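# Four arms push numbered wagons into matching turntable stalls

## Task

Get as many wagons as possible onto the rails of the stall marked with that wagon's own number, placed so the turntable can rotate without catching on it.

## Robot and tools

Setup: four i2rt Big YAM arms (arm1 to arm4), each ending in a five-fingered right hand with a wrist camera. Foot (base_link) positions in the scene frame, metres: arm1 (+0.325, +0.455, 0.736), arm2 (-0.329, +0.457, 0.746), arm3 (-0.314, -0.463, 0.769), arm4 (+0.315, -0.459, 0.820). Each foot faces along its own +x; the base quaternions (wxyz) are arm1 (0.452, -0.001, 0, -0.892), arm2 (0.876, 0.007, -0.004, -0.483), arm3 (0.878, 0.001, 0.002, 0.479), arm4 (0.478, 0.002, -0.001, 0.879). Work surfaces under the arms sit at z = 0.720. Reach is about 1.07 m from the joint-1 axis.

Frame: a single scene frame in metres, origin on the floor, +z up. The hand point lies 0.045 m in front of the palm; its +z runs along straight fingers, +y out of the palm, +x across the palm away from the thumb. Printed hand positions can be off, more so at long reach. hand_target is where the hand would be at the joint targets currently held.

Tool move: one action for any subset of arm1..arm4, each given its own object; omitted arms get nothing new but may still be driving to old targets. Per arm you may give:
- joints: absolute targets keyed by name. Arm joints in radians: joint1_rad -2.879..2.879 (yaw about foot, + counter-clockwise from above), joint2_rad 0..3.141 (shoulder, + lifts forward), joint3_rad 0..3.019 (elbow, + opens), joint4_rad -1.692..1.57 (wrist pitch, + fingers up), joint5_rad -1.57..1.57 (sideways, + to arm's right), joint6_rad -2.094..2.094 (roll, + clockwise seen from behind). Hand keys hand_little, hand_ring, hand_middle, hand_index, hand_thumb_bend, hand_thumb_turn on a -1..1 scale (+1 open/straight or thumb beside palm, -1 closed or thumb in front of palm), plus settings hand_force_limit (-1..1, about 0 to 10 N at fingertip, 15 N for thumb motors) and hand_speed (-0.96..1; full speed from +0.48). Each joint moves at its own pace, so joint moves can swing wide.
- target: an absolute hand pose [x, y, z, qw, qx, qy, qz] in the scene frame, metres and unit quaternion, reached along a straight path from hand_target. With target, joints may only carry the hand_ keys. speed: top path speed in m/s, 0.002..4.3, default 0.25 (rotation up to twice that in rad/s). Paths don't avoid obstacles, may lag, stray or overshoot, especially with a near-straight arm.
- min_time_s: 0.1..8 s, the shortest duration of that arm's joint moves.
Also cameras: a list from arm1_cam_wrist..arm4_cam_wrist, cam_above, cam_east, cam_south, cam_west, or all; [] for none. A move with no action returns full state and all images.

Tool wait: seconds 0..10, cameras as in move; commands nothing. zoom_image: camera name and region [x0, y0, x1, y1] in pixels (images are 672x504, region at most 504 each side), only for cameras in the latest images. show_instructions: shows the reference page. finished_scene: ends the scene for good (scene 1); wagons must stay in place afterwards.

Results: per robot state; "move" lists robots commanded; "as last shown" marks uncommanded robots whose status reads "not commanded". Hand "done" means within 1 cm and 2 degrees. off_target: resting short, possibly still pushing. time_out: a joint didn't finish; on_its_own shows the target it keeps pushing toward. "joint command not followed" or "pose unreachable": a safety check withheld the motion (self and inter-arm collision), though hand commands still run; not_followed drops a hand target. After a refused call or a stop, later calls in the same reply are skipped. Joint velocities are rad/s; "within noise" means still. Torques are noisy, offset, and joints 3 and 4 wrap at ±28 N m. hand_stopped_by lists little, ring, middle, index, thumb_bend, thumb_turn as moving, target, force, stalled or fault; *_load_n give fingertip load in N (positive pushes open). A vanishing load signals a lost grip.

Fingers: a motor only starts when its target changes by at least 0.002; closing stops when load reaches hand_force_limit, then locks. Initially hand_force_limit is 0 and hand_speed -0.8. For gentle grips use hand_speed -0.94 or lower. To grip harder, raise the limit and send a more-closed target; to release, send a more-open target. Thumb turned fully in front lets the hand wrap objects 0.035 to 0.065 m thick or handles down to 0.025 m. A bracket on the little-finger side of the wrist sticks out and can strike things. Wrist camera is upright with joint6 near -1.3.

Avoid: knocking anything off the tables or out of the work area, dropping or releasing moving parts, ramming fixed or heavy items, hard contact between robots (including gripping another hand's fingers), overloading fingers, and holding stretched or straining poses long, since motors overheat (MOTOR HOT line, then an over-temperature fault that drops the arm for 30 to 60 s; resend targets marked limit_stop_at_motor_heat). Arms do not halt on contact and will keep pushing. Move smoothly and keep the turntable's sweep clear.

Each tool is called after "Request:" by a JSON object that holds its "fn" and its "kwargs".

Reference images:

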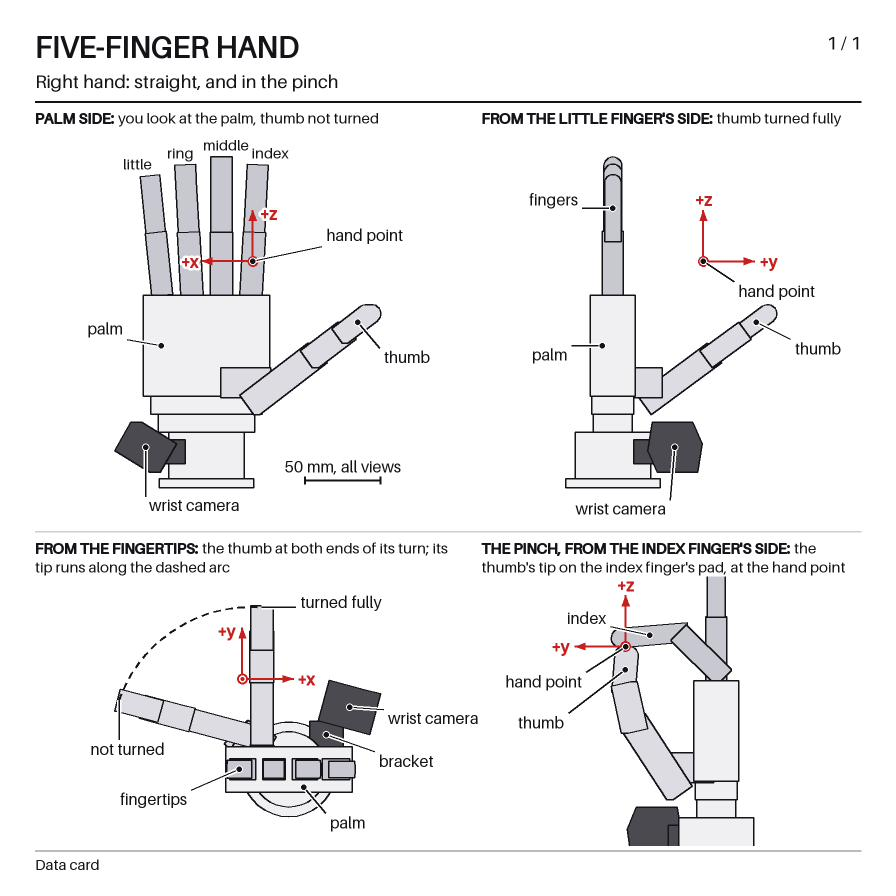

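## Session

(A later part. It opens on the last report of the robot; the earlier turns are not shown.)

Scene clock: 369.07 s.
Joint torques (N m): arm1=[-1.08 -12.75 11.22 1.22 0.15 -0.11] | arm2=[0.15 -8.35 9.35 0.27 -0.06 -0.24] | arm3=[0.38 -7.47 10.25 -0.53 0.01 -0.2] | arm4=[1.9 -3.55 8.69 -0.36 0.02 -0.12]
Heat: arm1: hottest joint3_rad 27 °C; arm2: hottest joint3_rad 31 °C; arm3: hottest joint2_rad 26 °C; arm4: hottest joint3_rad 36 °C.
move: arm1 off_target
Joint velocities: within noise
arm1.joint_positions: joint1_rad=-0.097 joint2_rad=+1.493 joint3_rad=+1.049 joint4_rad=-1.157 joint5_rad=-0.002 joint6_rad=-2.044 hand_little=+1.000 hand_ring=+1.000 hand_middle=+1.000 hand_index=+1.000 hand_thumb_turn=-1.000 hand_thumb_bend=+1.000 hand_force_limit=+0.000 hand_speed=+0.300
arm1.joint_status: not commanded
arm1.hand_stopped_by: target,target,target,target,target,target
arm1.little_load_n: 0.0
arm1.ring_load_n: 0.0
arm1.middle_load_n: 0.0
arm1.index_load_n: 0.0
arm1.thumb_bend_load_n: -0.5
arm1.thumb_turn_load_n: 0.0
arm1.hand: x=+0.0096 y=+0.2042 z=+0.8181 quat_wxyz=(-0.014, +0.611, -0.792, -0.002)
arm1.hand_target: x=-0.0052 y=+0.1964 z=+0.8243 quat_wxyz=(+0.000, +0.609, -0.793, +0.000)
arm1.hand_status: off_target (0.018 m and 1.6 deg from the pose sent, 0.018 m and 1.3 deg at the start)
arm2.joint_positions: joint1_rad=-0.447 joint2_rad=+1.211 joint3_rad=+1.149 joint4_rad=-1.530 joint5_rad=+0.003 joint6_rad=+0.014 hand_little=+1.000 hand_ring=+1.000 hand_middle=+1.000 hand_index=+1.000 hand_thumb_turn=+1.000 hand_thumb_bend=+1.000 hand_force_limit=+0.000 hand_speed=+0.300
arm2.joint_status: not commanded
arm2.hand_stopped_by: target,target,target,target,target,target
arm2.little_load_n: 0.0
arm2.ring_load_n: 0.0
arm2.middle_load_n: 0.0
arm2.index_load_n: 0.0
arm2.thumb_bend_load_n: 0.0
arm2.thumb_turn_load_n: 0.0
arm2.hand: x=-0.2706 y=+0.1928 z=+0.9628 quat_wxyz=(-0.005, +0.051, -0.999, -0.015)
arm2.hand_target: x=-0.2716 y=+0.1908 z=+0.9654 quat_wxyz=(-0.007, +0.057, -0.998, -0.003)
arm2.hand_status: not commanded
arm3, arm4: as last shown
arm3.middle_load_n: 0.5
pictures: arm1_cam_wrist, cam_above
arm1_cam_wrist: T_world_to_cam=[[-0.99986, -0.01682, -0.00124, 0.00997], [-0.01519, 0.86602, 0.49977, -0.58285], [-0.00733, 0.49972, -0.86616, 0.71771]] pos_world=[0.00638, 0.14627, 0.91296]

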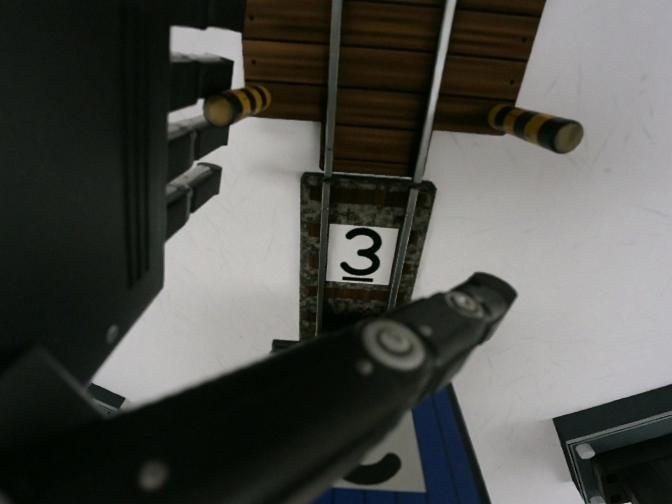

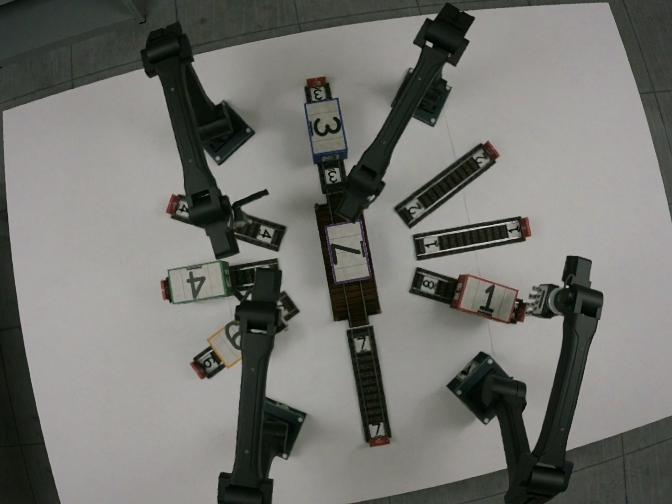

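Request:
{"fn": "wait", "kwargs": {"seconds": 0.1, "cameras": ["cam_south"]}}

Request:
{"fn": "zoom_image", "kwargs": {"camera": "cam_south", "region": [290, 230, 390, 310]}}

Scene clock: 370.53 s.
Joint torques (N m): arm1=[-1.08 -12.75 11.22 1.22 0.15 -0.12] | arm2=[0.44 -8.59 9.32 0.21 -0.08 -0.24] | arm3=[0.38 -7.47 10.22 -0.54 0.01 -0.21] | arm4=[1.85 -3.66 8.69 -0.29 0.03 -0.13]
Heat: arm1: hottest joint3_rad 27 °C; arm2: hottest joint3_rad 31 °C; arm3: hottest joint2_rad 26 °C; arm4: hottest joint3_rad 36 °C.
Joint velocities: within noise
arm1.joint_positions: joint1_rad=-0.097 joint2_rad=+1.493 joint3_rad=+1.049 joint4_rad=-1.157 joint5_rad=-0.002 joint6_rad=-2.044 hand_little=+1.000 hand_ring=+1.000 hand_middle=+1.000 hand_index=+1.000 hand_thumb_turn=-1.000 hand_thumb_bend=+1.000 hand_force_limit=+0.000 hand_speed=+0.300
arm1.joint_status: not commanded
arm1.hand_stopped_by: target,target,target,target,target,target
arm1.little_load_n: 0.0
arm1.ring_load_n: 0.0
arm1.middle_load_n: 0.0
arm1.index_load_n: 0.5
arm1.thumb_bend_load_n: 0.0
arm1.thumb_turn_load_n: 0.0
arm1.hand: x=+0.0096 y=+0.2042 z=+0.8181 quat_wxyz=(-0.014, +0.611, -0.792, -0.002)
arm1.hand_target: x=-0.0052 y=+0.1964 z=+0.8243 quat_wxyz=(+0.000, +0.609, -0.793, +0.000)
arm1.hand_status: off_target (0.018 m and 1.6 deg from the pose sent, 0.018 m and 1.3 deg at the start)
arm2.joint_positions: joint1_rad=-0.447 joint2_rad=+1.211 joint3_rad=+1.149 joint4_rad=-1.530 joint5_rad=+0.003 joint6_rad=+0.014 hand_little=+1.000 hand_ring=+1.000 hand_middle=+1.000 hand_index=+1.000 hand_thumb_turn=+1.000 hand_thumb_bend=+1.000 hand_force_limit=+0.000 hand_speed=+0.300
arm2.joint_status: not commanded
arm2.hand_stopped_by: target,target,target,target,target,target
arm2.little_load_n: 0.0
arm2.ring_load_n: 0.0
arm2.middle_load_n: 0.0
arm2.index_load_n: 0.0
arm2.thumb_bend_load_n: 0.0
arm2.thumb_turn_load_n: 0.0
arm2.hand: x=-0.2706 y=+0.1928 z=+0.9628 quat_wxyz=(-0.005, +0.051, -0.999, -0.015)
arm2.hand_target: x=-0.2716 y=+0.1908 z=+0.9654 quat_wxyz=(-0.007, +0.057, -0.998, -0.003)
arm2.hand_status: not commanded
arm3.joint_positions: joint1_rad=+0.297 joint2_rad=+1.284 joint3_rad=+1.275 joint4_rad=-1.574 joint5_rad=+0.003 joint6_rad=+0.785 hand_little=+1.000 hand_ring=+1.000 hand_middle=+1.000 hand_index=+1.000 hand_thumb_turn=+1.000 hand_thumb_bend=+1.000 hand_force_limit=+0.000 hand_speed=+0.300
arm3.joint_status: not commanded
arm3.hand_stopped_by: target,target,target,target,target,target
arm3.little_load_n: 0.0
arm3.ring_load_n: 0.0
arm3.middle_load_n: 0.0
arm3.index_load_n: 0.0
arm3.thumb_bend_load_n: 0.0
arm3.thumb_turn_load_n: 0.0
arm3.hand: x=-0.2823 y=-0.1202 z=+1.0108 quat_wxyz=(+0.006, +0.863, -0.505, +0.001)
arm3.hand_target: x=-0.2800 y=-0.1172 z=+1.0199 quat_wxyz=(+0.000, +0.866, -0.500, +0.000)
arm3.hand_status: not commanded
arm4.joint_positions: joint1_rad=-1.037 joint2_rad=+1.059 joint3_rad=+0.985 joint4_rad=-1.475 joint5_rad=+0.001 joint6_rad=-1.540 hand_little=+1.000 hand_ring=+1.000 hand_middle=+1.000 hand_index=+1.000 hand_thumb_turn=-1.000 hand_thumb_bend=+1.000 hand_force_limit=+0.000 hand_speed=+0.300
arm4.joint_status: not commanded
arm4.hand_stopped_by: target,target,target,target,target,target
arm4.little_load_n: 0.0
arm4.ring_load_n: 0.0
arm4.middle_load_n: 0.0
arm4.index_load_n: 0.0
arm4.thumb_bend_load_n: 0.0
arm4.thumb_turn_load_n: 0.0
arm4.hand: x=+0.4805 y=-0.2627 z=+1.0172 quat_wxyz=(-0.007, +0.858, +0.513, +0.009)
arm4.hand_target: x=+0.4797 y=-0.2660 z=+1.0176 quat_wxyz=(-0.008, +0.856, +0.516, +0.008)
arm4.hand_status: not commanded
wait: 0.10 s; at rest from the start

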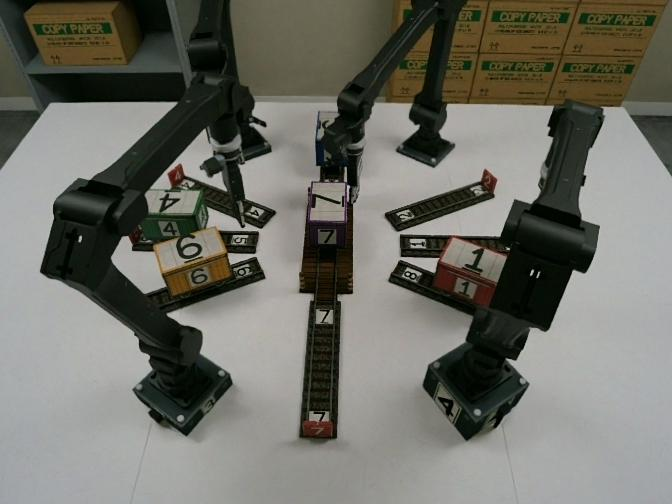

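Scaled by 5.040 from the camera's image (finer frame: 960x720).

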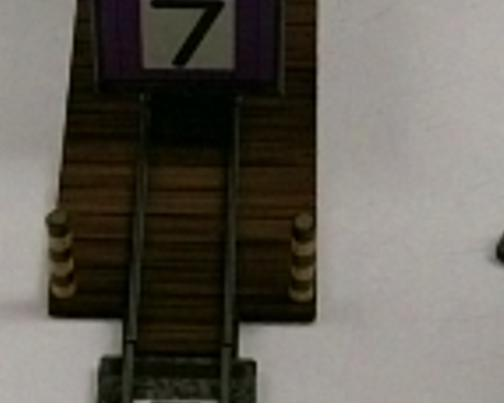

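Request:
{"fn": "zoom_image", "kwargs": {"camera": "cam_south", "region": [305, 280, 350, 316]}}

Scaled by 11.200 from the camera's image (finer frame: 960x720).

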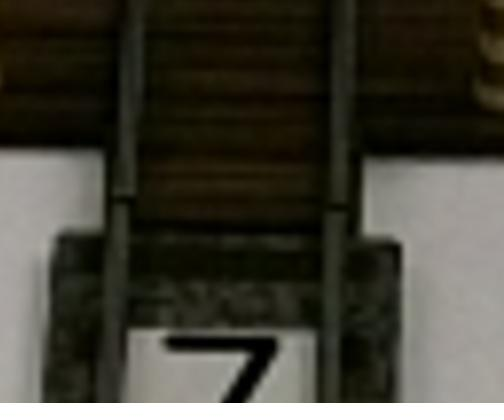

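Request:
{"fn": "move", "kwargs": {"arm1": {"target": [0.045, 0.194, 0.826, 0, -0.6088, 0.7934, 0], "speed": 0.12}}}

Request:
{"fn": "move", "kwargs": {"arm1": {"target": [0.055, 0.195, 0.99, 0, -0.6088, 0.7934, 0], "speed": 0.25}}}

Request:
{"fn": "move", "kwargs": {"arm1": {"target": [0.24, 0.20, 0.99, 0, -0.7071, 0.7071, 0], "speed": 0.3}, "cameras": ["cam_above", "cam_south"]}}

Request:
{"fn": "zoom_image", "kwargs": {"camera": "cam_south", "region": [305, 280, 350, 316]}}

Scene clock: 374.97 s.
Joint torques (N m): arm1=[0.26 -13.68 7.73 1.25 0.14 0.03] | arm2=[0.56 -8.47 9.26 0.21 -0.08 -0.25] | arm3=[0.38 -7.53 10.24 -0.55 0.01 -0.2] | arm4=[1.9 -3.66 8.73 -0.35 0 -0.13]
Heat: arm1: hottest joint3_rad 27 °C; arm2: hottest joint3_rad 31 °C; arm3: hottest joint2_rad 26 °C; arm4: hottest joint3_rad 36 °C.
move: arm1 done
Joint velocities: within noise
arm1.joint_positions: joint1_rad=-0.013 joint2_rad=+1.435 joint3_rad=+1.008 joint4_rad=-1.156 joint5_rad=-0.002 joint6_rad=-1.961 hand_little=+1.000 hand_ring=+1.000 hand_middle=+1.000 hand_index=+1.000 hand_thumb_turn=-1.000 hand_thumb_bend=+1.000 hand_force_limit=+0.000 hand_speed=+0.300
arm1.joint_status: not commanded
arm1.hand_stopped_by: target,target,target,target,target,target
arm1.little_load_n: 0.0
arm1.ring_load_n: 0.0
arm1.middle_load_n: 0.0
arm1.index_load_n: 0.0
arm1.thumb_bend_load_n: 0.0
arm1.thumb_turn_load_n: -0.5
arm1.hand: x=+0.0442 y=+0.1947 z=+0.8254 quat_wxyz=(-0.005, +0.611, -0.792, -0.001)
arm1.hand_target: x=+0.0450 y=+0.1941 z=+0.8260 quat_wxyz=(+0.000, +0.609, -0.793, +0.000)
arm1.hand_status: done (0.001 m and 0.7 deg from the pose sent, 0.038 m and 1.7 deg at the start)
arm2, arm3, arm4: as last shown
arm4.thumb_bend_load_n: -0.5
pictures: none

Scene clock: 376.27 s.
Joint torques (N m): arm1=[0.91 -11.87 12.16 0.46 0.13 0.05] | arm2=[0.38 -8.7 9.22 0.34 -0.07 -0.24] | arm3=[0.44 -7.47 10.25 -0.54 0.01 -0.21] | arm4=[1.96 -3.66 8.66 -0.35 0 -0.12]
Heat: arm1: hottest joint3_rad 28 °C; arm2: hottest joint3_rad 31 °C; arm3: hottest joint2_rad 26 °C; arm4: hottest joint3_rad 36 °C.
move: arm1 off_target
Joint velocities: within noise
arm1.joint_positions: joint1_rad=-0.003 joint2_rad=+1.320 joint3_rad=+1.307 joint4_rad=-1.579 joint5_rad=-0.002 joint6_rad=-1.942 hand_little=+1.000 hand_ring=+1.000 hand_middle=+1.000 hand_index=+1.000 hand_thumb_turn=-1.000 hand_thumb_bend=+1.000 hand_force_limit=+0.000 hand_speed=+0.300
arm1.joint_status: not commanded
arm1.hand_stopped_by: target,target,target,target,target,target
arm1.little_load_n: 0.0
arm1.ring_load_n: 0.0
arm1.middle_load_n: 0.0
arm1.index_load_n: 0.0
arm1.thumb_bend_load_n: 0.0
arm1.thumb_turn_load_n: 0.0
arm1.hand: x=+0.0555 y=+0.2030 z=+0.9778 quat_wxyz=(-0.010, +0.607, -0.794, -0.002)
arm1.hand_target: x=+0.0551 y=+0.1953 z=+0.9898 quat_wxyz=(+0.000, +0.609, -0.793, +0.000)
arm1.hand_status: off_target (0.015 m and 1.2 deg from the pose sent, 0.165 m and 0.7 deg at the start)
arm2, arm3, arm4: as last shown
arm3.thumb_turn_load_n: -0.5
arm4.index_load_n: -0.5
arm4.thumb_bend_load_n: 0.0
arm4.thumb_turn_load_n: -0.5
pictures: none

Scene clock: 377.80 s.
Joint torques (N m): arm1=[-0.32 -8.06 8.44 0.57 0.17 0.03] | arm2=[0.26 -8.53 9.28 0.23 -0.06 -0.24] | arm3=[0.38 -7.47 10.22 -0.55 0.01 -0.21] | arm4=[1.96 -3.49 8.68 -0.35 0.04 -0.12]
Heat: arm1: hottest joint3_rad 27 °C; arm2: hottest joint3_rad 31 °C; arm3: hottest joint2_rad 26 °C; arm4: hottest joint3_rad 36 °C.
move: arm1 done
Joint velocities: within noise
arm1.joint_positions: joint1_rad=+0.551 joint2_rad=+1.090 joint3_rad=+1.158 joint4_rad=-1.625 joint5_rad=-0.004 joint6_rad=-1.666 hand_little=+1.000 hand_ring=+1.000 hand_middle=+1.000 hand_index=+1.000 hand_thumb_turn=-1.000 hand_thumb_bend=+1.000 hand_force_limit=+0.000 hand_speed=+0.300
arm1.joint_status: not commanded
arm1.hand_stopped_by: target,target,target,target,target,target
arm1.little_load_n: 0.0
arm1.ring_load_n: 0.0
arm1.middle_load_n: 0.0
arm1.index_load_n: 0.0
arm1.thumb_bend_load_n: 0.0
arm1.thumb_turn_load_n: 0.0
arm1.hand: x=+0.2409 y=+0.1943 z=+0.9913 quat_wxyz=(+0.004, +0.712, -0.702, +0.005)
arm1.hand_target: x=+0.2401 y=+0.1999 z=+0.9900 quat_wxyz=(+0.000, +0.707, -0.707, +0.000)
arm1.hand_status: done (0.006 m and 1.1 deg from the pose sent, 0.185 m and 15.2 deg at the start)
arm2, arm3, arm4: as last shown
arm3.thumb_turn_load_n: 0.0
arm4.thumb_turn_load_n: 0.0

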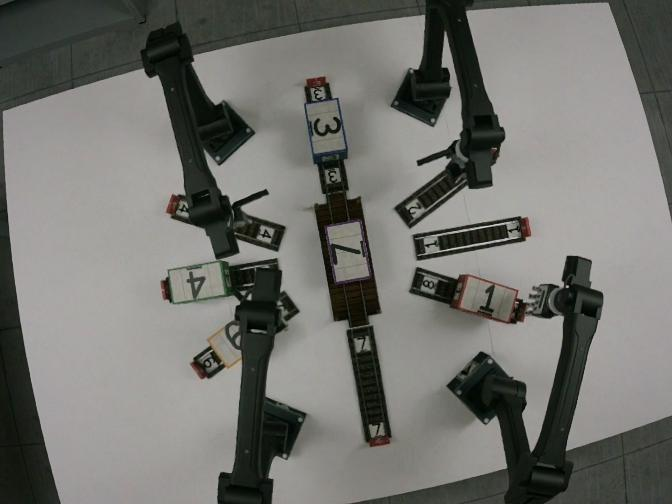

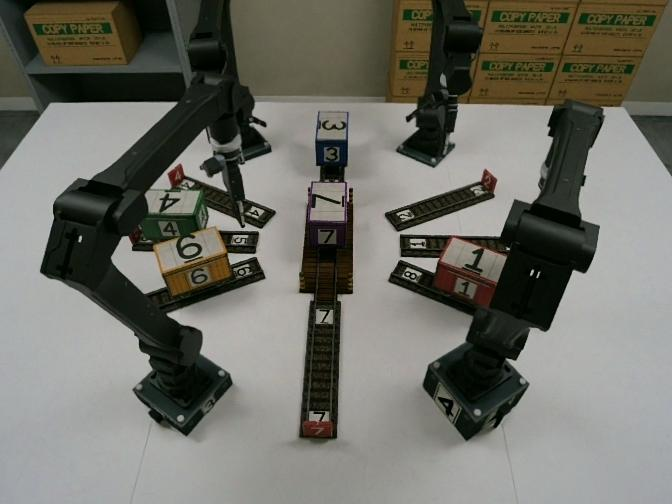

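Scaled by 11.200 from the camera's image (finer frame: 960x720).

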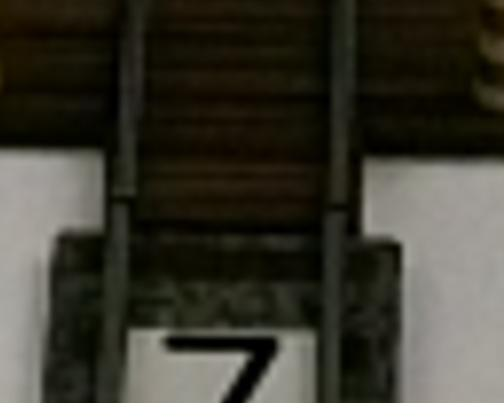

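Request:
{"fn": "move", "kwargs": {"arm3": {"target": [-0.06, 0.08, 1.0, 0, 1, 0, 0], "speed": 0.3}, "cameras": ["arm3_cam_wrist", "cam_above"]}}

Scene clock: 384.63 s.
Joint torques (N m): arm1=[-0.32 -8.06 8.44 0.57 0.17 0.04] | arm2=[0.15 -8.47 9.26 0.28 -0.07 -0.23] | arm3=[0.15 -17.2 11.28 -0.4 -0.07 -0.22] | arm4=[1.9 -3.6 8.59 -0.38 0.02 -0.13]
Heat: arm1: hottest joint3_rad 27 °C; arm2: hottest joint3_rad 31 °C; arm3: hottest joint2_rad 26 °C; arm4: hottest joint3_rad 36 °C.
move: arm3 off_target
Joint velocities: within noise
arm1, arm2, arm4: as last shown
arm1.hand: x=+0.2409 y=+0.1943 z=+0.9913 quat_wxyz=(+0.004, +0.712, -0.703, +0.005)
arm3.joint_positions: joint1_rad=+0.139 joint2_rad=+2.071 joint3_rad=+2.253 joint4_rad=-1.677 joint5_rad=+0.004 joint6_rad=-0.422 hand_little=+1.000 hand_ring=+1.000 hand_middle=+1.000 hand_index=+1.000 hand_thumb_turn=+1.000 hand_thumb_bend=+1.000 hand_force_limit=+0.000 hand_speed=+0.300
arm3.joint_status: not commanded
arm3.hand_stopped_by: target,target,target,target,target,target
arm3.little_load_n: 0.0
arm3.ring_load_n: 0.0
arm3.middle_load_n: 0.0
arm3.index_load_n: 0.0
arm3.thumb_bend_load_n: 0.0
arm3.thumb_turn_load_n: 0.0
arm3.hand: x=-0.0666 y=+0.0755 z=+0.9949 quat_wxyz=(-0.034, +0.999, -0.006, +0.016)
arm3.hand_target: x=-0.0602 y=+0.0793 z=+0.9993 quat_wxyz=(-0.039, +0.999, -0.001, +0.018)
arm3.hand_status: off_target (0.010 m and 4.3 deg from the pose sent, 0.299 m and 60.7 deg at the start; a joint's target at an end of its range on 35 of 79 steps)
arm4.index_load_n: 0.0
arm3_cam_wrist: T_world_to_cam=[[0.27786, -0.96049, -0.0161, 0.09704], [-0.87474, -0.25991, 0.40899, -0.44097], [-0.39701, -0.09956, -0.9124, 1.00133]] pos_world=[-0.01516, 0.07829, 1.09553]

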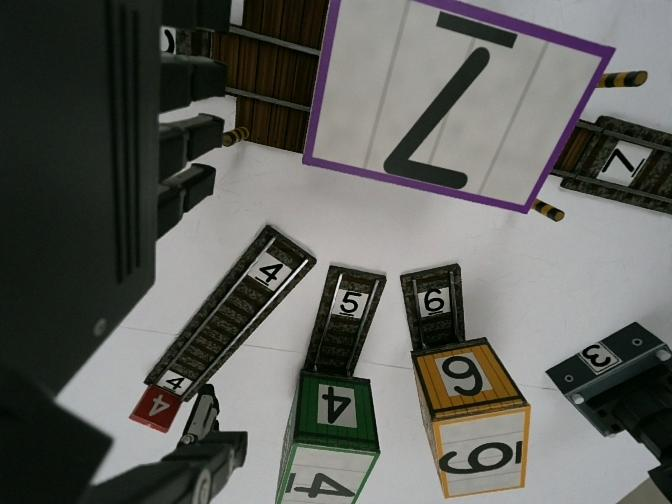

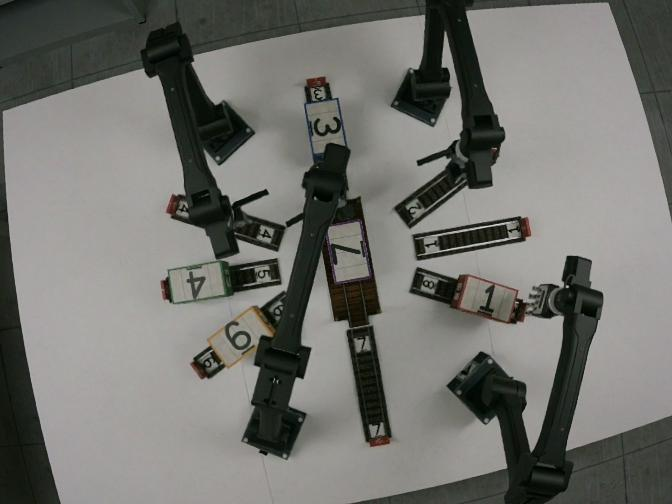

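Request:
{"fn": "move", "kwargs": {"arm3": {"target": [-0.031, 0.072, 0.98, 0, 0.9994, 0.0349, 0], "speed": 0.2}, "cameras": ["arm3_cam_wrist", "cam_above"]}}

Scene clock: 390.47 s.
Joint torques (N m): arm1=[-0.38 -8 8.44 0.57 0.17 0.04] | arm2=[0.73 -8.35 9.26 0.27 -0.09 -0.26] | arm3=[0.56 -17.79 11.21 -0.46 0 -0.2] | arm4=[2.08 -3.78 8.7 -0.31 0.01 -0.12]
Heat: arm1: hottest joint3_rad 26 °C; arm2: hottest joint3_rad 31 °C; arm3: hottest joint2_rad 27 °C; arm4: hottest joint3_rad 36 °C.
move: arm3 off_target
Joint velocities: within noise
arm1, arm2, arm4: as last shown
arm3.joint_positions: joint1_rad=+0.097 joint2_rad=+2.113 joint3_rad=+2.264 joint4_rad=-1.677 joint5_rad=+0.003 joint6_rad=-0.530 hand_little=+1.000 hand_ring=+1.000 hand_middle=+1.000 hand_index=+1.000 hand_thumb_turn=+1.000 hand_thumb_bend=+1.000 hand_force_limit=+0.000 hand_speed=+0.300
arm3.joint_status: not commanded
arm3.hand_stopped_by: target,target,target,target,target,target
arm3.little_load_n: 0.5
arm3.ring_load_n: 0.0
arm3.middle_load_n: 0.0
arm3.index_load_n: 0.0
arm3.thumb_bend_load_n: -0.5
arm3.thumb_turn_load_n: 0.0
arm3.hand: x=-0.0353 y=+0.0666 z=+0.9744 quat_wxyz=(-0.019, +0.999, +0.027, +0.010)
arm3.hand_target: x=-0.0312 y=+0.0713 z=+0.9795 quat_wxyz=(-0.024, +0.999, +0.035, +0.014)
arm3.hand_status: off_target (0.009 m and 2.6 deg from the pose sent, 0.039 m and 6.3 deg at the start; a joint's target at an end of its range on 33 of 34 steps)
arm3_cam_wrist: T_world_to_cam=[[0.34051, -0.94019, 0.01017, 0.05484], [-0.85258, -0.30418, 0.42495, -0.41927], [-0.39644, -0.15337, -0.90516, 0.99072]] pos_world=[0.01663, 0.07597, 1.07437]

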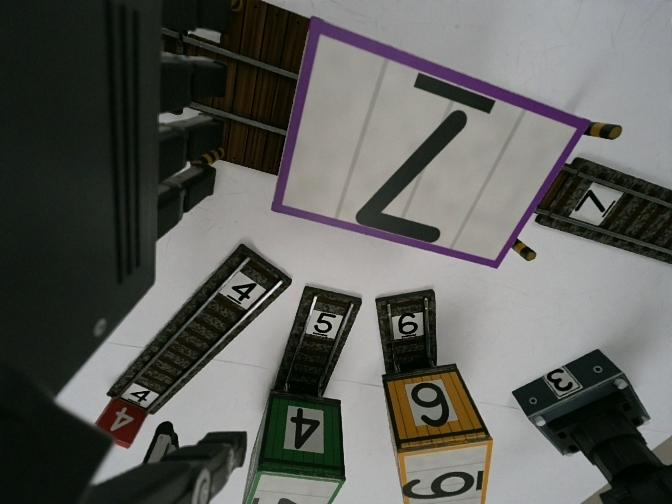

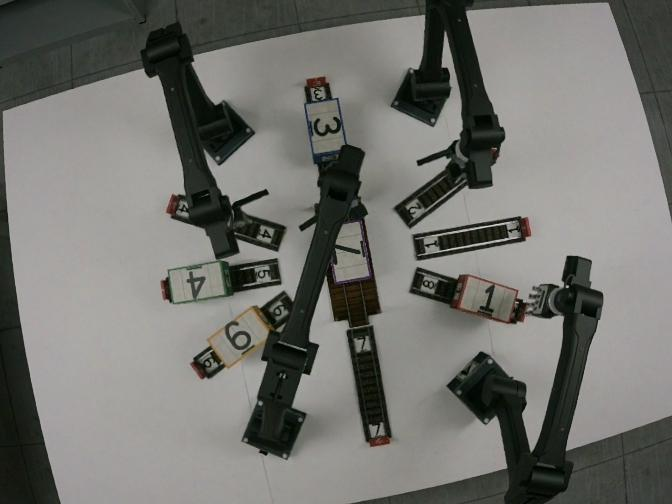

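Request:
{"fn": "move", "kwargs": {"arm3": {"target": [-0.031, 0.072, 0.882, 0, 0.9994, 0.0349, 0], "speed": 0.15}, "cameras": ["arm3_cam_wrist", "cam_east"]}}

Scene clock: 393.27 s.
Joint torques (N m): arm1=[-0.32 -8 8.44 0.57 0.17 0.04] | arm2=[0.26 -8.53 9.21 0.21 -0.07 -0.25] | arm3=[0.56 -18.37 8.17 0.46 0 -0.21] | arm4=[2.14 -3.49 8.7 -0.34 0.03 -0.14]
Heat: arm1: hottest joint3_rad 26 °C; arm2: hottest joint3_rad 31 °C; arm3: hottest joint2_rad 27 °C; arm4: hottest joint3_rad 36 °C.
move: arm3 done
Joint velocities: within noise
arm1, arm2, arm4: as last shown
arm3.joint_positions: joint1_rad=+0.097 joint2_rad=+2.154 joint3_rad=+2.101 joint4_rad=-1.519 joint5_rad=+0.003 joint6_rad=-0.530 hand_little=+1.000 hand_ring=+1.000 hand_middle=+1.000 hand_index=+1.000 hand_thumb_turn=+1.000 hand_thumb_bend=+1.000 hand_force_limit=+0.000 hand_speed=+0.300
arm3.joint_status: not commanded
arm3.hand_stopped_by: target,target,target,target,target,target
arm3.little_load_n: 0.0
arm3.ring_load_n: 0.0
arm3.middle_load_n: 0.0
arm3.index_load_n: 0.0
arm3.thumb_bend_load_n: 0.0
arm3.thumb_turn_load_n: 0.0
arm3.hand: x=-0.0343 y=+0.0691 z=+0.8887 quat_wxyz=(+0.002, +1.000, +0.028, -0.001)
arm3.hand_target: x=-0.0310 y=+0.0718 z=+0.8819 quat_wxyz=(+0.000, +0.999, +0.035, +0.000)
arm3.hand_status: done (0.008 m and 0.9 deg from the pose sent, 0.093 m and 2.6 deg at the start)
arm3_cam_wrist: T_world_to_cam=[[0.34162, -0.9389, 0.04208, 0.02925], [-0.84295, -0.28629, 0.45549, -0.40936], [-0.41561, -0.19108, -0.88924, 0.90178]] pos_world=[0.01974, 0.08258, 0.98713]

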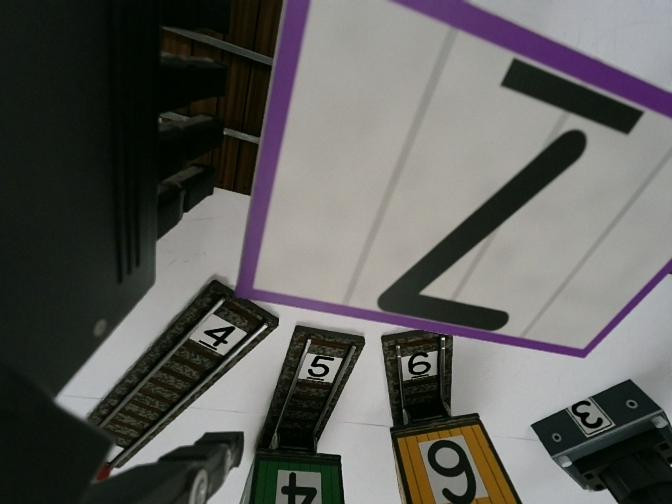

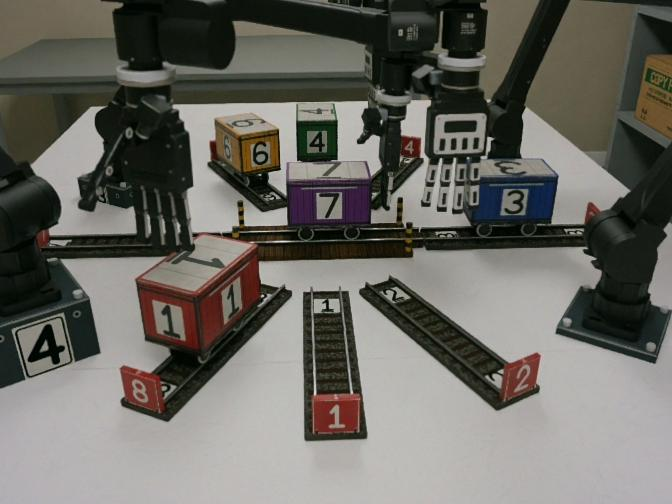

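Request:
{"fn": "move", "kwargs": {"arm3": {"target": [-0.0205, -0.12, 0.880, 0, 0.9994, 0.0349, 0], "speed": 0.08}, "cameras": ["arm3_cam_wrist", "cam_east", "cam_above"]}}

Scene clock: 397.23 s.
Joint torques (N m): arm1=[-0.32 -8.06 8.44 0.57 0.17 0.04] | arm2=[0.56 -8.59 9.31 0.25 -0.08 -0.26] | arm3=[0.15 -14.92 7.42 0.42 0.02 -0.2] | arm4=[1.9 -3.66 8.69 -0.36 0.02 -0.14]
Heat: arm1: hottest joint3_rad 26 °C; arm2: hottest joint3_rad 31 °C; arm3: hottest joint2_rad 28 °C; arm4: hottest joint3_rad 36 °C.
move: arm3 done
Joint velocities: within noise
arm1, arm2, arm4: as last shown
arm3.joint_positions: joint1_rad=-0.088 joint2_rad=+1.748 joint3_rad=+1.435 joint4_rad=-1.281 joint5_rad=+0.003 joint6_rad=-0.720 hand_little=+1.000 hand_ring=+1.000 hand_middle=+1.000 hand_index=+1.000 hand_thumb_turn=+1.000 hand_thumb_bend=+1.000 hand_force_limit=+0.000 hand_speed=+0.300
arm3.joint_status: not commanded
arm3.hand_stopped_by: target,target,target,target,target,target
arm3.little_load_n: 0.0
arm3.ring_load_n: 0.0
arm3.middle_load_n: 0.0
arm3.index_load_n: 0.0
arm3.thumb_bend_load_n: 0.0
arm3.thumb_turn_load_n: 0.0
arm3.hand: x=-0.0254 y=-0.1203 z=+0.8753 quat_wxyz=(+0.010, +0.999, +0.030, -0.008)
arm3.hand_target: x=-0.0206 y=-0.1200 z=+0.8800 quat_wxyz=(+0.000, +0.999, +0.035, +0.000)
arm3.hand_status: done (0.007 m and 1.6 deg from the pose sent, 0.190 m and 0.9 deg at the start)
pictures: arm3_cam_wrist, cam_above, cam_east
arm3_cam_wrist: T_world_to_cam=[[0.34626, -0.93664, 0.05299, -0.16021], [-0.83498, -0.28195, 0.47257, -0.4641], [-0.42768, -0.20788, -0.8797, 0.8466]] pos_world=[0.03004, -0.10492, 0.97256]

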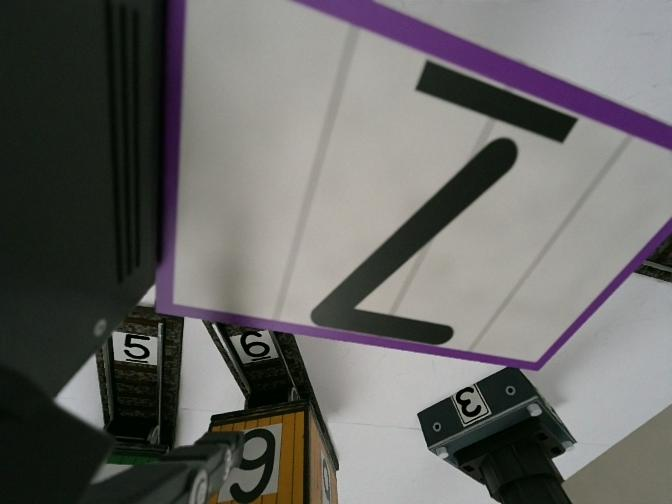

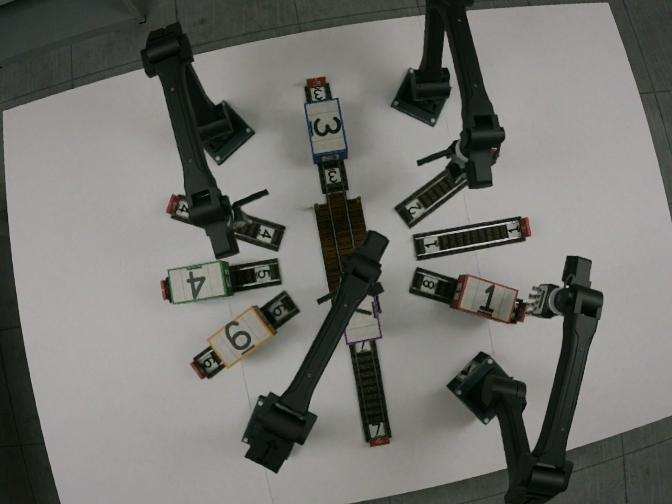

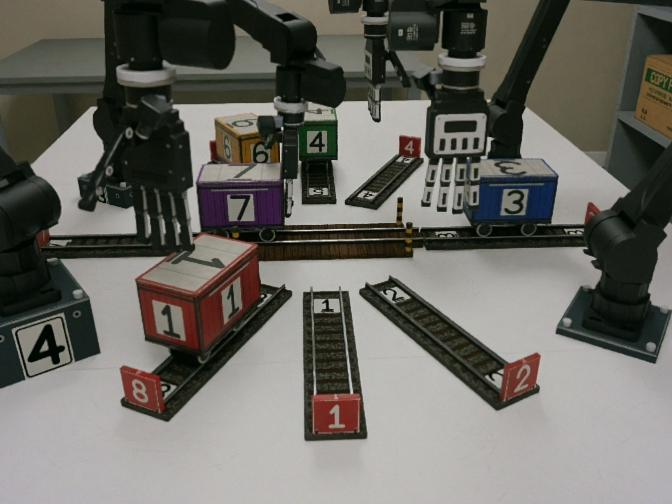

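Request:
{"fn": "move", "kwargs": {"arm3": {"target": [-0.010, -0.25, 0.881, 0, 0.9994, 0.0349, 0], "speed": 0.08}}}

Request:
{"fn": "move", "kwargs": {"arm3": {"target": [-0.005, -0.328, 0.881, 0, 0.9994, 0.0349, 0], "speed": 0.08}, "cameras": ["arm3_cam_wrist", "cam_east", "cam_above"]}}

Scene clock: 400.20 s.
Joint torques (N m): arm1=[-0.32 -8 8.46 0.58 0.17 0.04] | arm2=[0.44 -8.53 9.28 0.2 -0.06 -0.24] | arm3=[0.21 -11.58 7.32 0.46 0 -0.21] | arm4=[1.79 -3.72 8.68 -0.38 0.01 -0.13]
Heat: arm1: hottest joint3_rad 26 °C; arm2: hottest joint3_rad 31 °C; arm3: hottest joint2_rad 28 °C; arm4: hottest joint3_rad 36 °C.
move: arm3 done
Joint velocities: within noise
arm1: as last shown
arm2.joint_positions: joint1_rad=-0.447 joint2_rad=+1.211 joint3_rad=+1.149 joint4_rad=-1.530 joint5_rad=+0.003 joint6_rad=+0.014 hand_little=+1.000 hand_ring=+1.000 hand_middle=+1.000 hand_index=+1.000 hand_thumb_turn=+1.000 hand_thumb_bend=+1.000 hand_force_limit=+0.000 hand_speed=+0.300
arm2.joint_status: not commanded
arm2.hand_stopped_by: target,target,target,target,target,target
arm2.little_load_n: 0.0
arm2.ring_load_n: 0.0
arm2.middle_load_n: 0.0
arm2.index_load_n: 0.0
arm2.thumb_bend_load_n: 0.0
arm2.thumb_turn_load_n: 0.0
arm2.hand: x=-0.2706 y=+0.1928 z=+0.9628 quat_wxyz=(-0.005, +0.051, -0.999, -0.015)
arm2.hand_target: x=-0.2716 y=+0.1908 z=+0.9654 quat_wxyz=(-0.007, +0.057, -0.998, -0.003)
arm2.hand_status: not commanded
arm3.joint_positions: joint1_rad=-0.297 joint2_rad=+1.532 joint3_rad=+1.171 joint4_rad=-1.231 joint5_rad=+0.003 joint6_rad=-0.928 hand_little=+1.000 hand_ring=+1.000 hand_middle=+1.000 hand_index=+1.000 hand_thumb_turn=+1.000 hand_thumb_bend=+1.000 hand_force_limit=+0.000 hand_speed=+0.300
arm3.joint_status: not commanded
arm3.hand_stopped_by: target,target,target,target,target,target
arm3.little_load_n: 0.0
arm3.ring_load_n: 0.0
arm3.middle_load_n: 0.0
arm3.index_load_n: 0.0
arm3.thumb_bend_load_n: 0.0
arm3.thumb_turn_load_n: 0.0
arm3.hand: x=-0.0143 y=-0.2501 z=+0.8781 quat_wxyz=(+0.008, +0.999, +0.029, -0.009)
arm3.hand_target: x=-0.0100 y=-0.2500 z=+0.8810 quat_wxyz=(+0.000, +0.999, +0.035, +0.000)
arm3.hand_status: done (0.005 m and 1.5 deg from the pose sent, 0.131 m and 1.6 deg at the start)
arm4.joint_positions: joint1_rad=-1.037 joint2_rad=+1.059 joint3_rad=+0.985 joint4_rad=-1.475 joint5_rad=+0.001 joint6_rad=-1.540 hand_little=+1.000 hand_ring=+1.000 hand_middle=+1.000 hand_index=+1.000 hand_thumb_turn=-1.000 hand_thumb_bend=+1.000 hand_force_limit=+0.000 hand_speed=+0.300
arm4.joint_status: not commanded
arm4.hand_stopped_by: target,target,target,target,target,target
arm4.little_load_n: 0.0
arm4.ring_load_n: 0.0
arm4.middle_load_n: 0.0
arm4.index_load_n: 0.0
arm4.thumb_bend_load_n: 0.0
arm4.thumb_turn_load_n: 0.0
arm4.hand: x=+0.4805 y=-0.2627 z=+1.0172 quat_wxyz=(-0.007, +0.858, +0.513, +0.009)
arm4.hand_target: x=+0.4797 y=-0.2660 z=+1.0176 quat_wxyz=(-0.008, +0.856, +0.516, +0.008)
arm4.hand_status: not commanded
pictures: none

Scene clock: 401.87 s.
Joint torques (N m): arm1=[-0.38 -8 8.44 0.57 0.17 0.04] | arm2=[0.32 -8.35 9.33 0.31 -0.05 -0.25] | arm3=[0.26 -10.05 7.3 0.49 0 -0.21] | arm4=[1.85 -3.78 8.68 -0.32 0.02 -0.12]
Heat: arm1: hottest joint3_rad 26 °C; arm2: hottest joint3_rad 31 °C; arm3: hottest joint2_rad 28 °C; arm4: hottest joint3_rad 36 °C.
move: arm3 done
Joint velocities: within noise
arm1, arm2, arm4: as last shown
arm2.thumb_bend_load_n: -0.5
arm3.joint_positions: joint1_rad=-0.460 joint2_rad=+1.427 joint3_rad=+1.059 joint4_rad=-1.223 joint5_rad=+0.002 joint6_rad=-1.092 hand_little=+1.000 hand_ring=+1.000 hand_middle=+1.000 hand_index=+1.000 hand_thumb_turn=+1.000 hand_thumb_bend=+1.000 hand_force_limit=+0.000 hand_speed=+0.300
arm3.joint_status: not commanded
arm3.hand_stopped_by: target,target,target,target,target,target
arm3.little_load_n: 0.0
arm3.ring_load_n: 0.0
arm3.middle_load_n: 0.0
arm3.index_load_n: 0.0
arm3.thumb_bend_load_n: -0.5
arm3.thumb_turn_load_n: 0.0
arm3.hand: x=-0.0093 y=-0.3276 z=+0.8787 quat_wxyz=(+0.006, +0.999, +0.029, -0.010)
arm3.hand_target: x=-0.0051 y=-0.3279 z=+0.8810 quat_wxyz=(+0.000, +0.999, +0.035, +0.000)
arm3.hand_status: done (0.005 m and 1.5 deg from the pose sent, 0.079 m and 1.5 deg at the start)
pictures: arm3_cam_wrist, cam_above, cam_east
arm3_cam_wrist: T_world_to_cam=[[0.34597, -0.93719, 0.04443, -0.35282], [-0.83311, -0.28507, 0.47399, -0.513], [-0.43155, -0.201, -0.87941, 0.81534]] pos_world=[0.04654, -0.31302, 0.97585]

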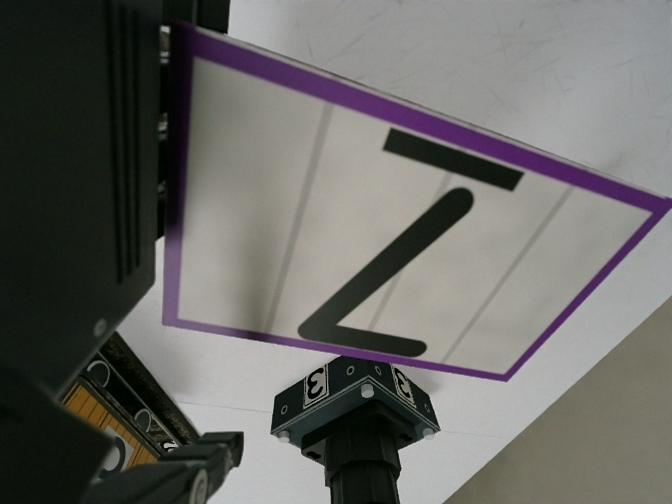

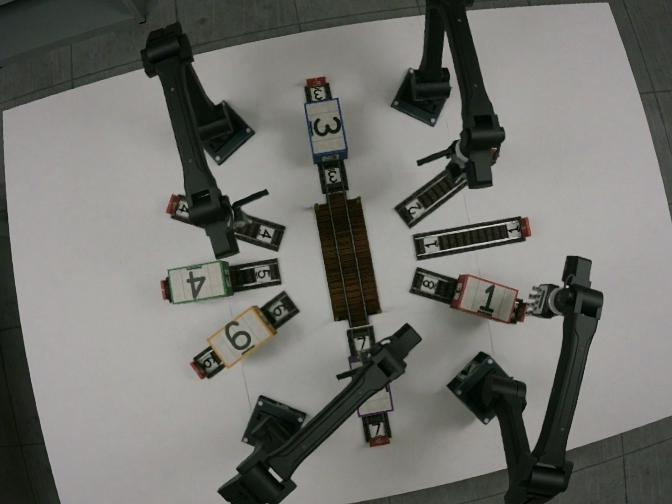

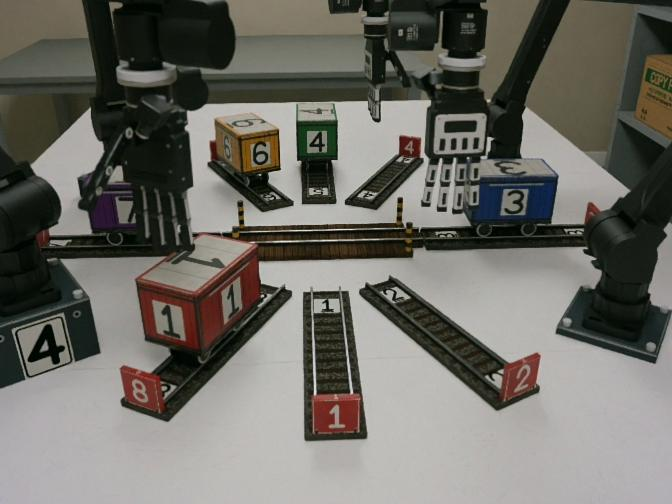

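Request:
{"fn": "move", "kwargs": {"arm3": {"target": [-0.0075, -0.297, 0.884, 0, 0.9994, 0.0349, 0], "speed": 0.12}}}

Request:
{"fn": "move", "kwargs": {"arm3": {"target": [-0.01, -0.28, 0.99, 0, 0.9994, 0.0349, 0], "speed": 0.25, "joints": {"hand_thumb_turn": -1}}}}

Request:
{"fn": "move", "kwargs": {"arm3": {"target": [-0.165, -0.15, 0.99, 0, 0.7314, -0.682, 0], "speed": 0.3}, "cameras": ["arm3_cam_wrist", "cam_above"]}}

Scene clock: 410.00 s.
Joint torques (N m): arm1=[-0.32 -8 8.46 0.57 0.17 0.04] | arm2=[0.32 -8.82 9.32 0.23 -0.08 -0.25] | arm3=[0.97 -7.94 10.39 0.09 -0.01 0.09] | arm4=[2.02 -3.55 8.68 -0.35 0.01 -0.13]
Heat: arm1: hottest joint3_rad 25 °C; arm2: hottest joint3_rad 31 °C; arm3: hottest joint2_rad 28 °C; arm4: hottest joint3_rad 36 °C.
move: arm3 off_target
Joint velocities: within noise
arm1, arm2, arm4: as last shown
arm2.thumb_bend_load_n: 0.0
arm2.thumb_turn_load_n: 0.5
arm3.joint_positions: joint1_rad=-0.400 joint2_rad=+1.433 joint3_rad=+1.063 joint4_rad=-1.223 joint5_rad=+0.002 joint6_rad=-1.055 hand_little=+1.000 hand_ring=+1.000 hand_middle=+1.000 hand_index=+1.000 hand_thumb_turn=+1.000 hand_thumb_bend=+1.000 hand_force_limit=+0.000 hand_speed=+0.300
arm3.joint_status: not commanded
arm3.hand_stopped_by: target,target,target,target,target,target
arm3.little_load_n: 0.0
arm3.ring_load_n: 0.0
arm3.middle_load_n: 0.0
arm3.index_load_n: 0.0
arm3.thumb_bend_load_n: 0.0
arm3.thumb_turn_load_n: 0.0
arm3.hand: x=-0.0189 y=-0.3078 z=+0.8782 quat_wxyz=(+0.007, +0.999, +0.041, -0.011)
arm3.hand_target: x=-0.0078 y=-0.2972 z=+0.8842 quat_wxyz=(+0.000, +0.999, +0.035, +0.000)
arm3.hand_status: off_target (0.017 m and 1.6 deg from the pose sent, 0.031 m and 1.5 deg at the start)
pictures: none

Scene clock: 411.27 s.
Joint torques (N m): arm1=[-0.32 -8 8.44 0.57 0.17 0.04] | arm2=[0.44 -8.29 9.35 0.2 -0.07 -0.25] | arm3=[1.2 -9.23 10.22 -0.55 0.01 0.1] | arm4=[2.2 -3.49 8.68 -0.36 0.02 -0.12]
Heat: arm1: hottest joint3_rad 25 °C; arm2: hottest joint3_rad 31 °C; arm3: hottest joint2_rad 28 °C; arm4: hottest joint3_rad 36 °C.
move: arm3 off_target
Joint velocities: within noise
arm1.joint_positions: joint1_rad=+0.551 joint2_rad=+1.090 joint3_rad=+1.158 joint4_rad=-1.625 joint5_rad=-0.004 joint6_rad=-1.666 hand_little=+1.000 hand_ring=+1.000 hand_middle=+1.000 hand_index=+1.000 hand_thumb_turn=-1.000 hand_thumb_bend=+1.000 hand_force_limit=+0.000 hand_speed=+0.300
arm1.joint_status: not commanded
arm1.hand_stopped_by: target,target,target,target,target,target
arm1.little_load_n: 0.0
arm1.ring_load_n: 0.0
arm1.middle_load_n: 0.0
arm1.index_load_n: 0.0
arm1.thumb_bend_load_n: 0.0
arm1.thumb_turn_load_n: 0.0
arm1.hand: x=+0.2409 y=+0.1943 z=+0.9913 quat_wxyz=(+0.004, +0.712, -0.703, +0.005)
arm1.hand_target: x=+0.2401 y=+0.1999 z=+0.9900 quat_wxyz=(+0.000, +0.707, -0.707, +0.000)
arm1.hand_status: not commanded
arm2, arm4: as last shown
arm2.thumb_turn_load_n: 0.0
arm3.joint_positions: joint1_rad=-0.365 joint2_rad=+1.409 joint3_rad=+1.318 joint4_rad=-1.490 joint5_rad=+0.002 joint6_rad=-1.016 hand_little=+1.000 hand_ring=+1.000 hand_middle=+1.000 hand_index=+1.000 hand_thumb_turn=-1.000 hand_thumb_bend=+1.000 hand_force_limit=+0.000 hand_speed=+0.300
arm3.joint_status: all done
arm3.hand_stopped_by: target,target,target,target,target,target
arm3.little_load_n: 0.0
arm3.ring_load_n: 0.0
arm3.middle_load_n: 0.0
arm3.index_load_n: 0.0
arm3.thumb_bend_load_n: 0.0
arm3.thumb_turn_load_n: 0.0
arm3.hand: x=-0.0118 y=-0.2858 z=+0.9811 quat_wxyz=(+0.004, +0.999, +0.039, -0.005)
arm3.hand_target: x=-0.0101 y=-0.2802 z=+0.9899 quat_wxyz=(+0.000, +0.999, +0.035, +0.000)
arm3.hand_status: off_target (0.011 m and 0.9 deg from the pose sent, 0.116 m and 1.6 deg at the start)
arm4.thumb_bend_load_n: -0.5
pictures: none

Scene clock: 414.83 s.
Joint torques (N m): arm1=[-0.32 -8.06 8.44 0.58 0.17 0.04] | arm2=[0.32 -8.35 9.29 0.25 -0.06 -0.25] | arm3=[1.26 -8.53 7.82 -0.51 0.04 0.09] | arm4=[2.02 -3.66 8.66 -0.27 0.04 -0.12]
Heat: arm1: hottest joint3_rad 25 °C; arm2: hottest joint3_rad 31 °C; arm3: hottest joint2_rad 28 °C; arm4: hottest joint3_rad 36 °C.
move: arm3 done
Joint velocities: within noise
arm1, arm2, arm4: as last shown
arm1.ring_load_n: 0.5
arm3.joint_positions: joint1_rad=-0.066 joint2_rad=+1.278 joint3_rad=+1.210 joint4_rad=-1.498 joint5_rad=+0.001 joint6_rad=+0.853 hand_little=+1.000 hand_ring=+1.000 hand_middle=+1.000 hand_index=+1.000 hand_thumb_turn=-1.000 hand_thumb_bend=+1.000 hand_force_limit=+0.000 hand_speed=+0.300
arm3.joint_status: not commanded
arm3.hand_stopped_by: target,target,target,target,target,target
arm3.little_load_n: 0.0
arm3.ring_load_n: 0.0
arm3.middle_load_n: 0.0
arm3.index_load_n: 0.0
arm3.thumb_bend_load_n: 0.0
arm3.thumb_turn_load_n: 0.0
arm3.hand: x=-0.1605 y=-0.1478 z=+0.9874 quat_wxyz=(-0.002, +0.734, -0.679, -0.001)
arm3.hand_target: x=-0.1649 y=-0.1501 z=+0.9900 quat_wxyz=(+0.000, +0.731, -0.682, +0.000)
arm3.hand_status: done (0.006 m and 0.6 deg from the pose sent, 0.205 m and 90.5 deg at the start)
arm4.thumb_bend_load_n: 0.0
arm3_cam_wrist: T_world_to_cam=[[-0.93064, -0.36399, 0.03775, -0.25042], [-0.30798, 0.83477, 0.4564, -0.37206], [-0.19764, 0.41312, -0.88897, 1.01957]] pos_world=[-0.14613, -0.20177, 1.08563]

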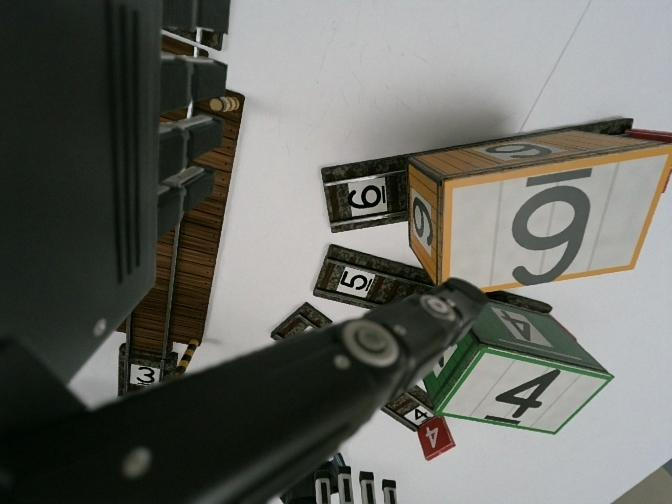

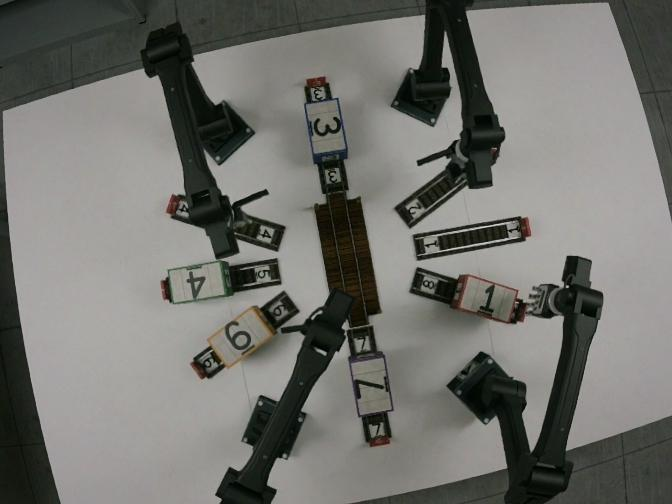

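Request:
{"fn": "zoom_image", "kwargs": {"camera": "arm3_cam_wrist", "region": [150, 60, 270, 150]}}

Request:
{"fn": "zoom_image", "kwargs": {"camera": "arm3_cam_wrist", "region": [100, 300, 260, 420]}}

Scaled by 4.200 from the camera's image (finer frame: 960x720).

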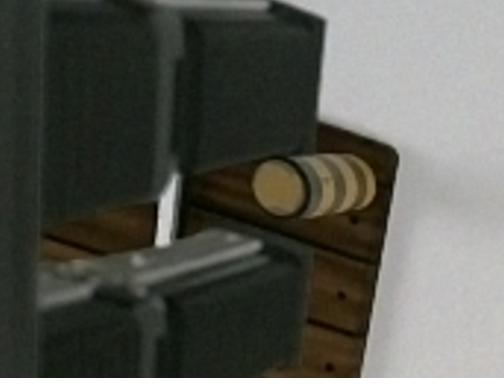

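Scaled by 3.150 from the camera's image (finer frame: 960x720).

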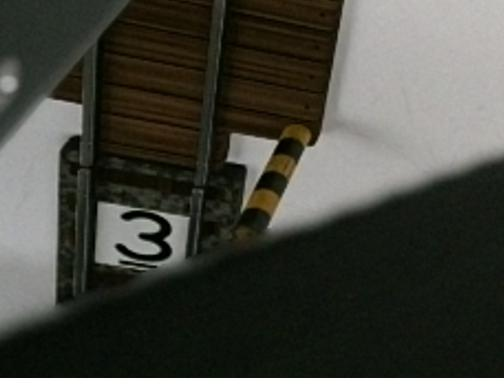

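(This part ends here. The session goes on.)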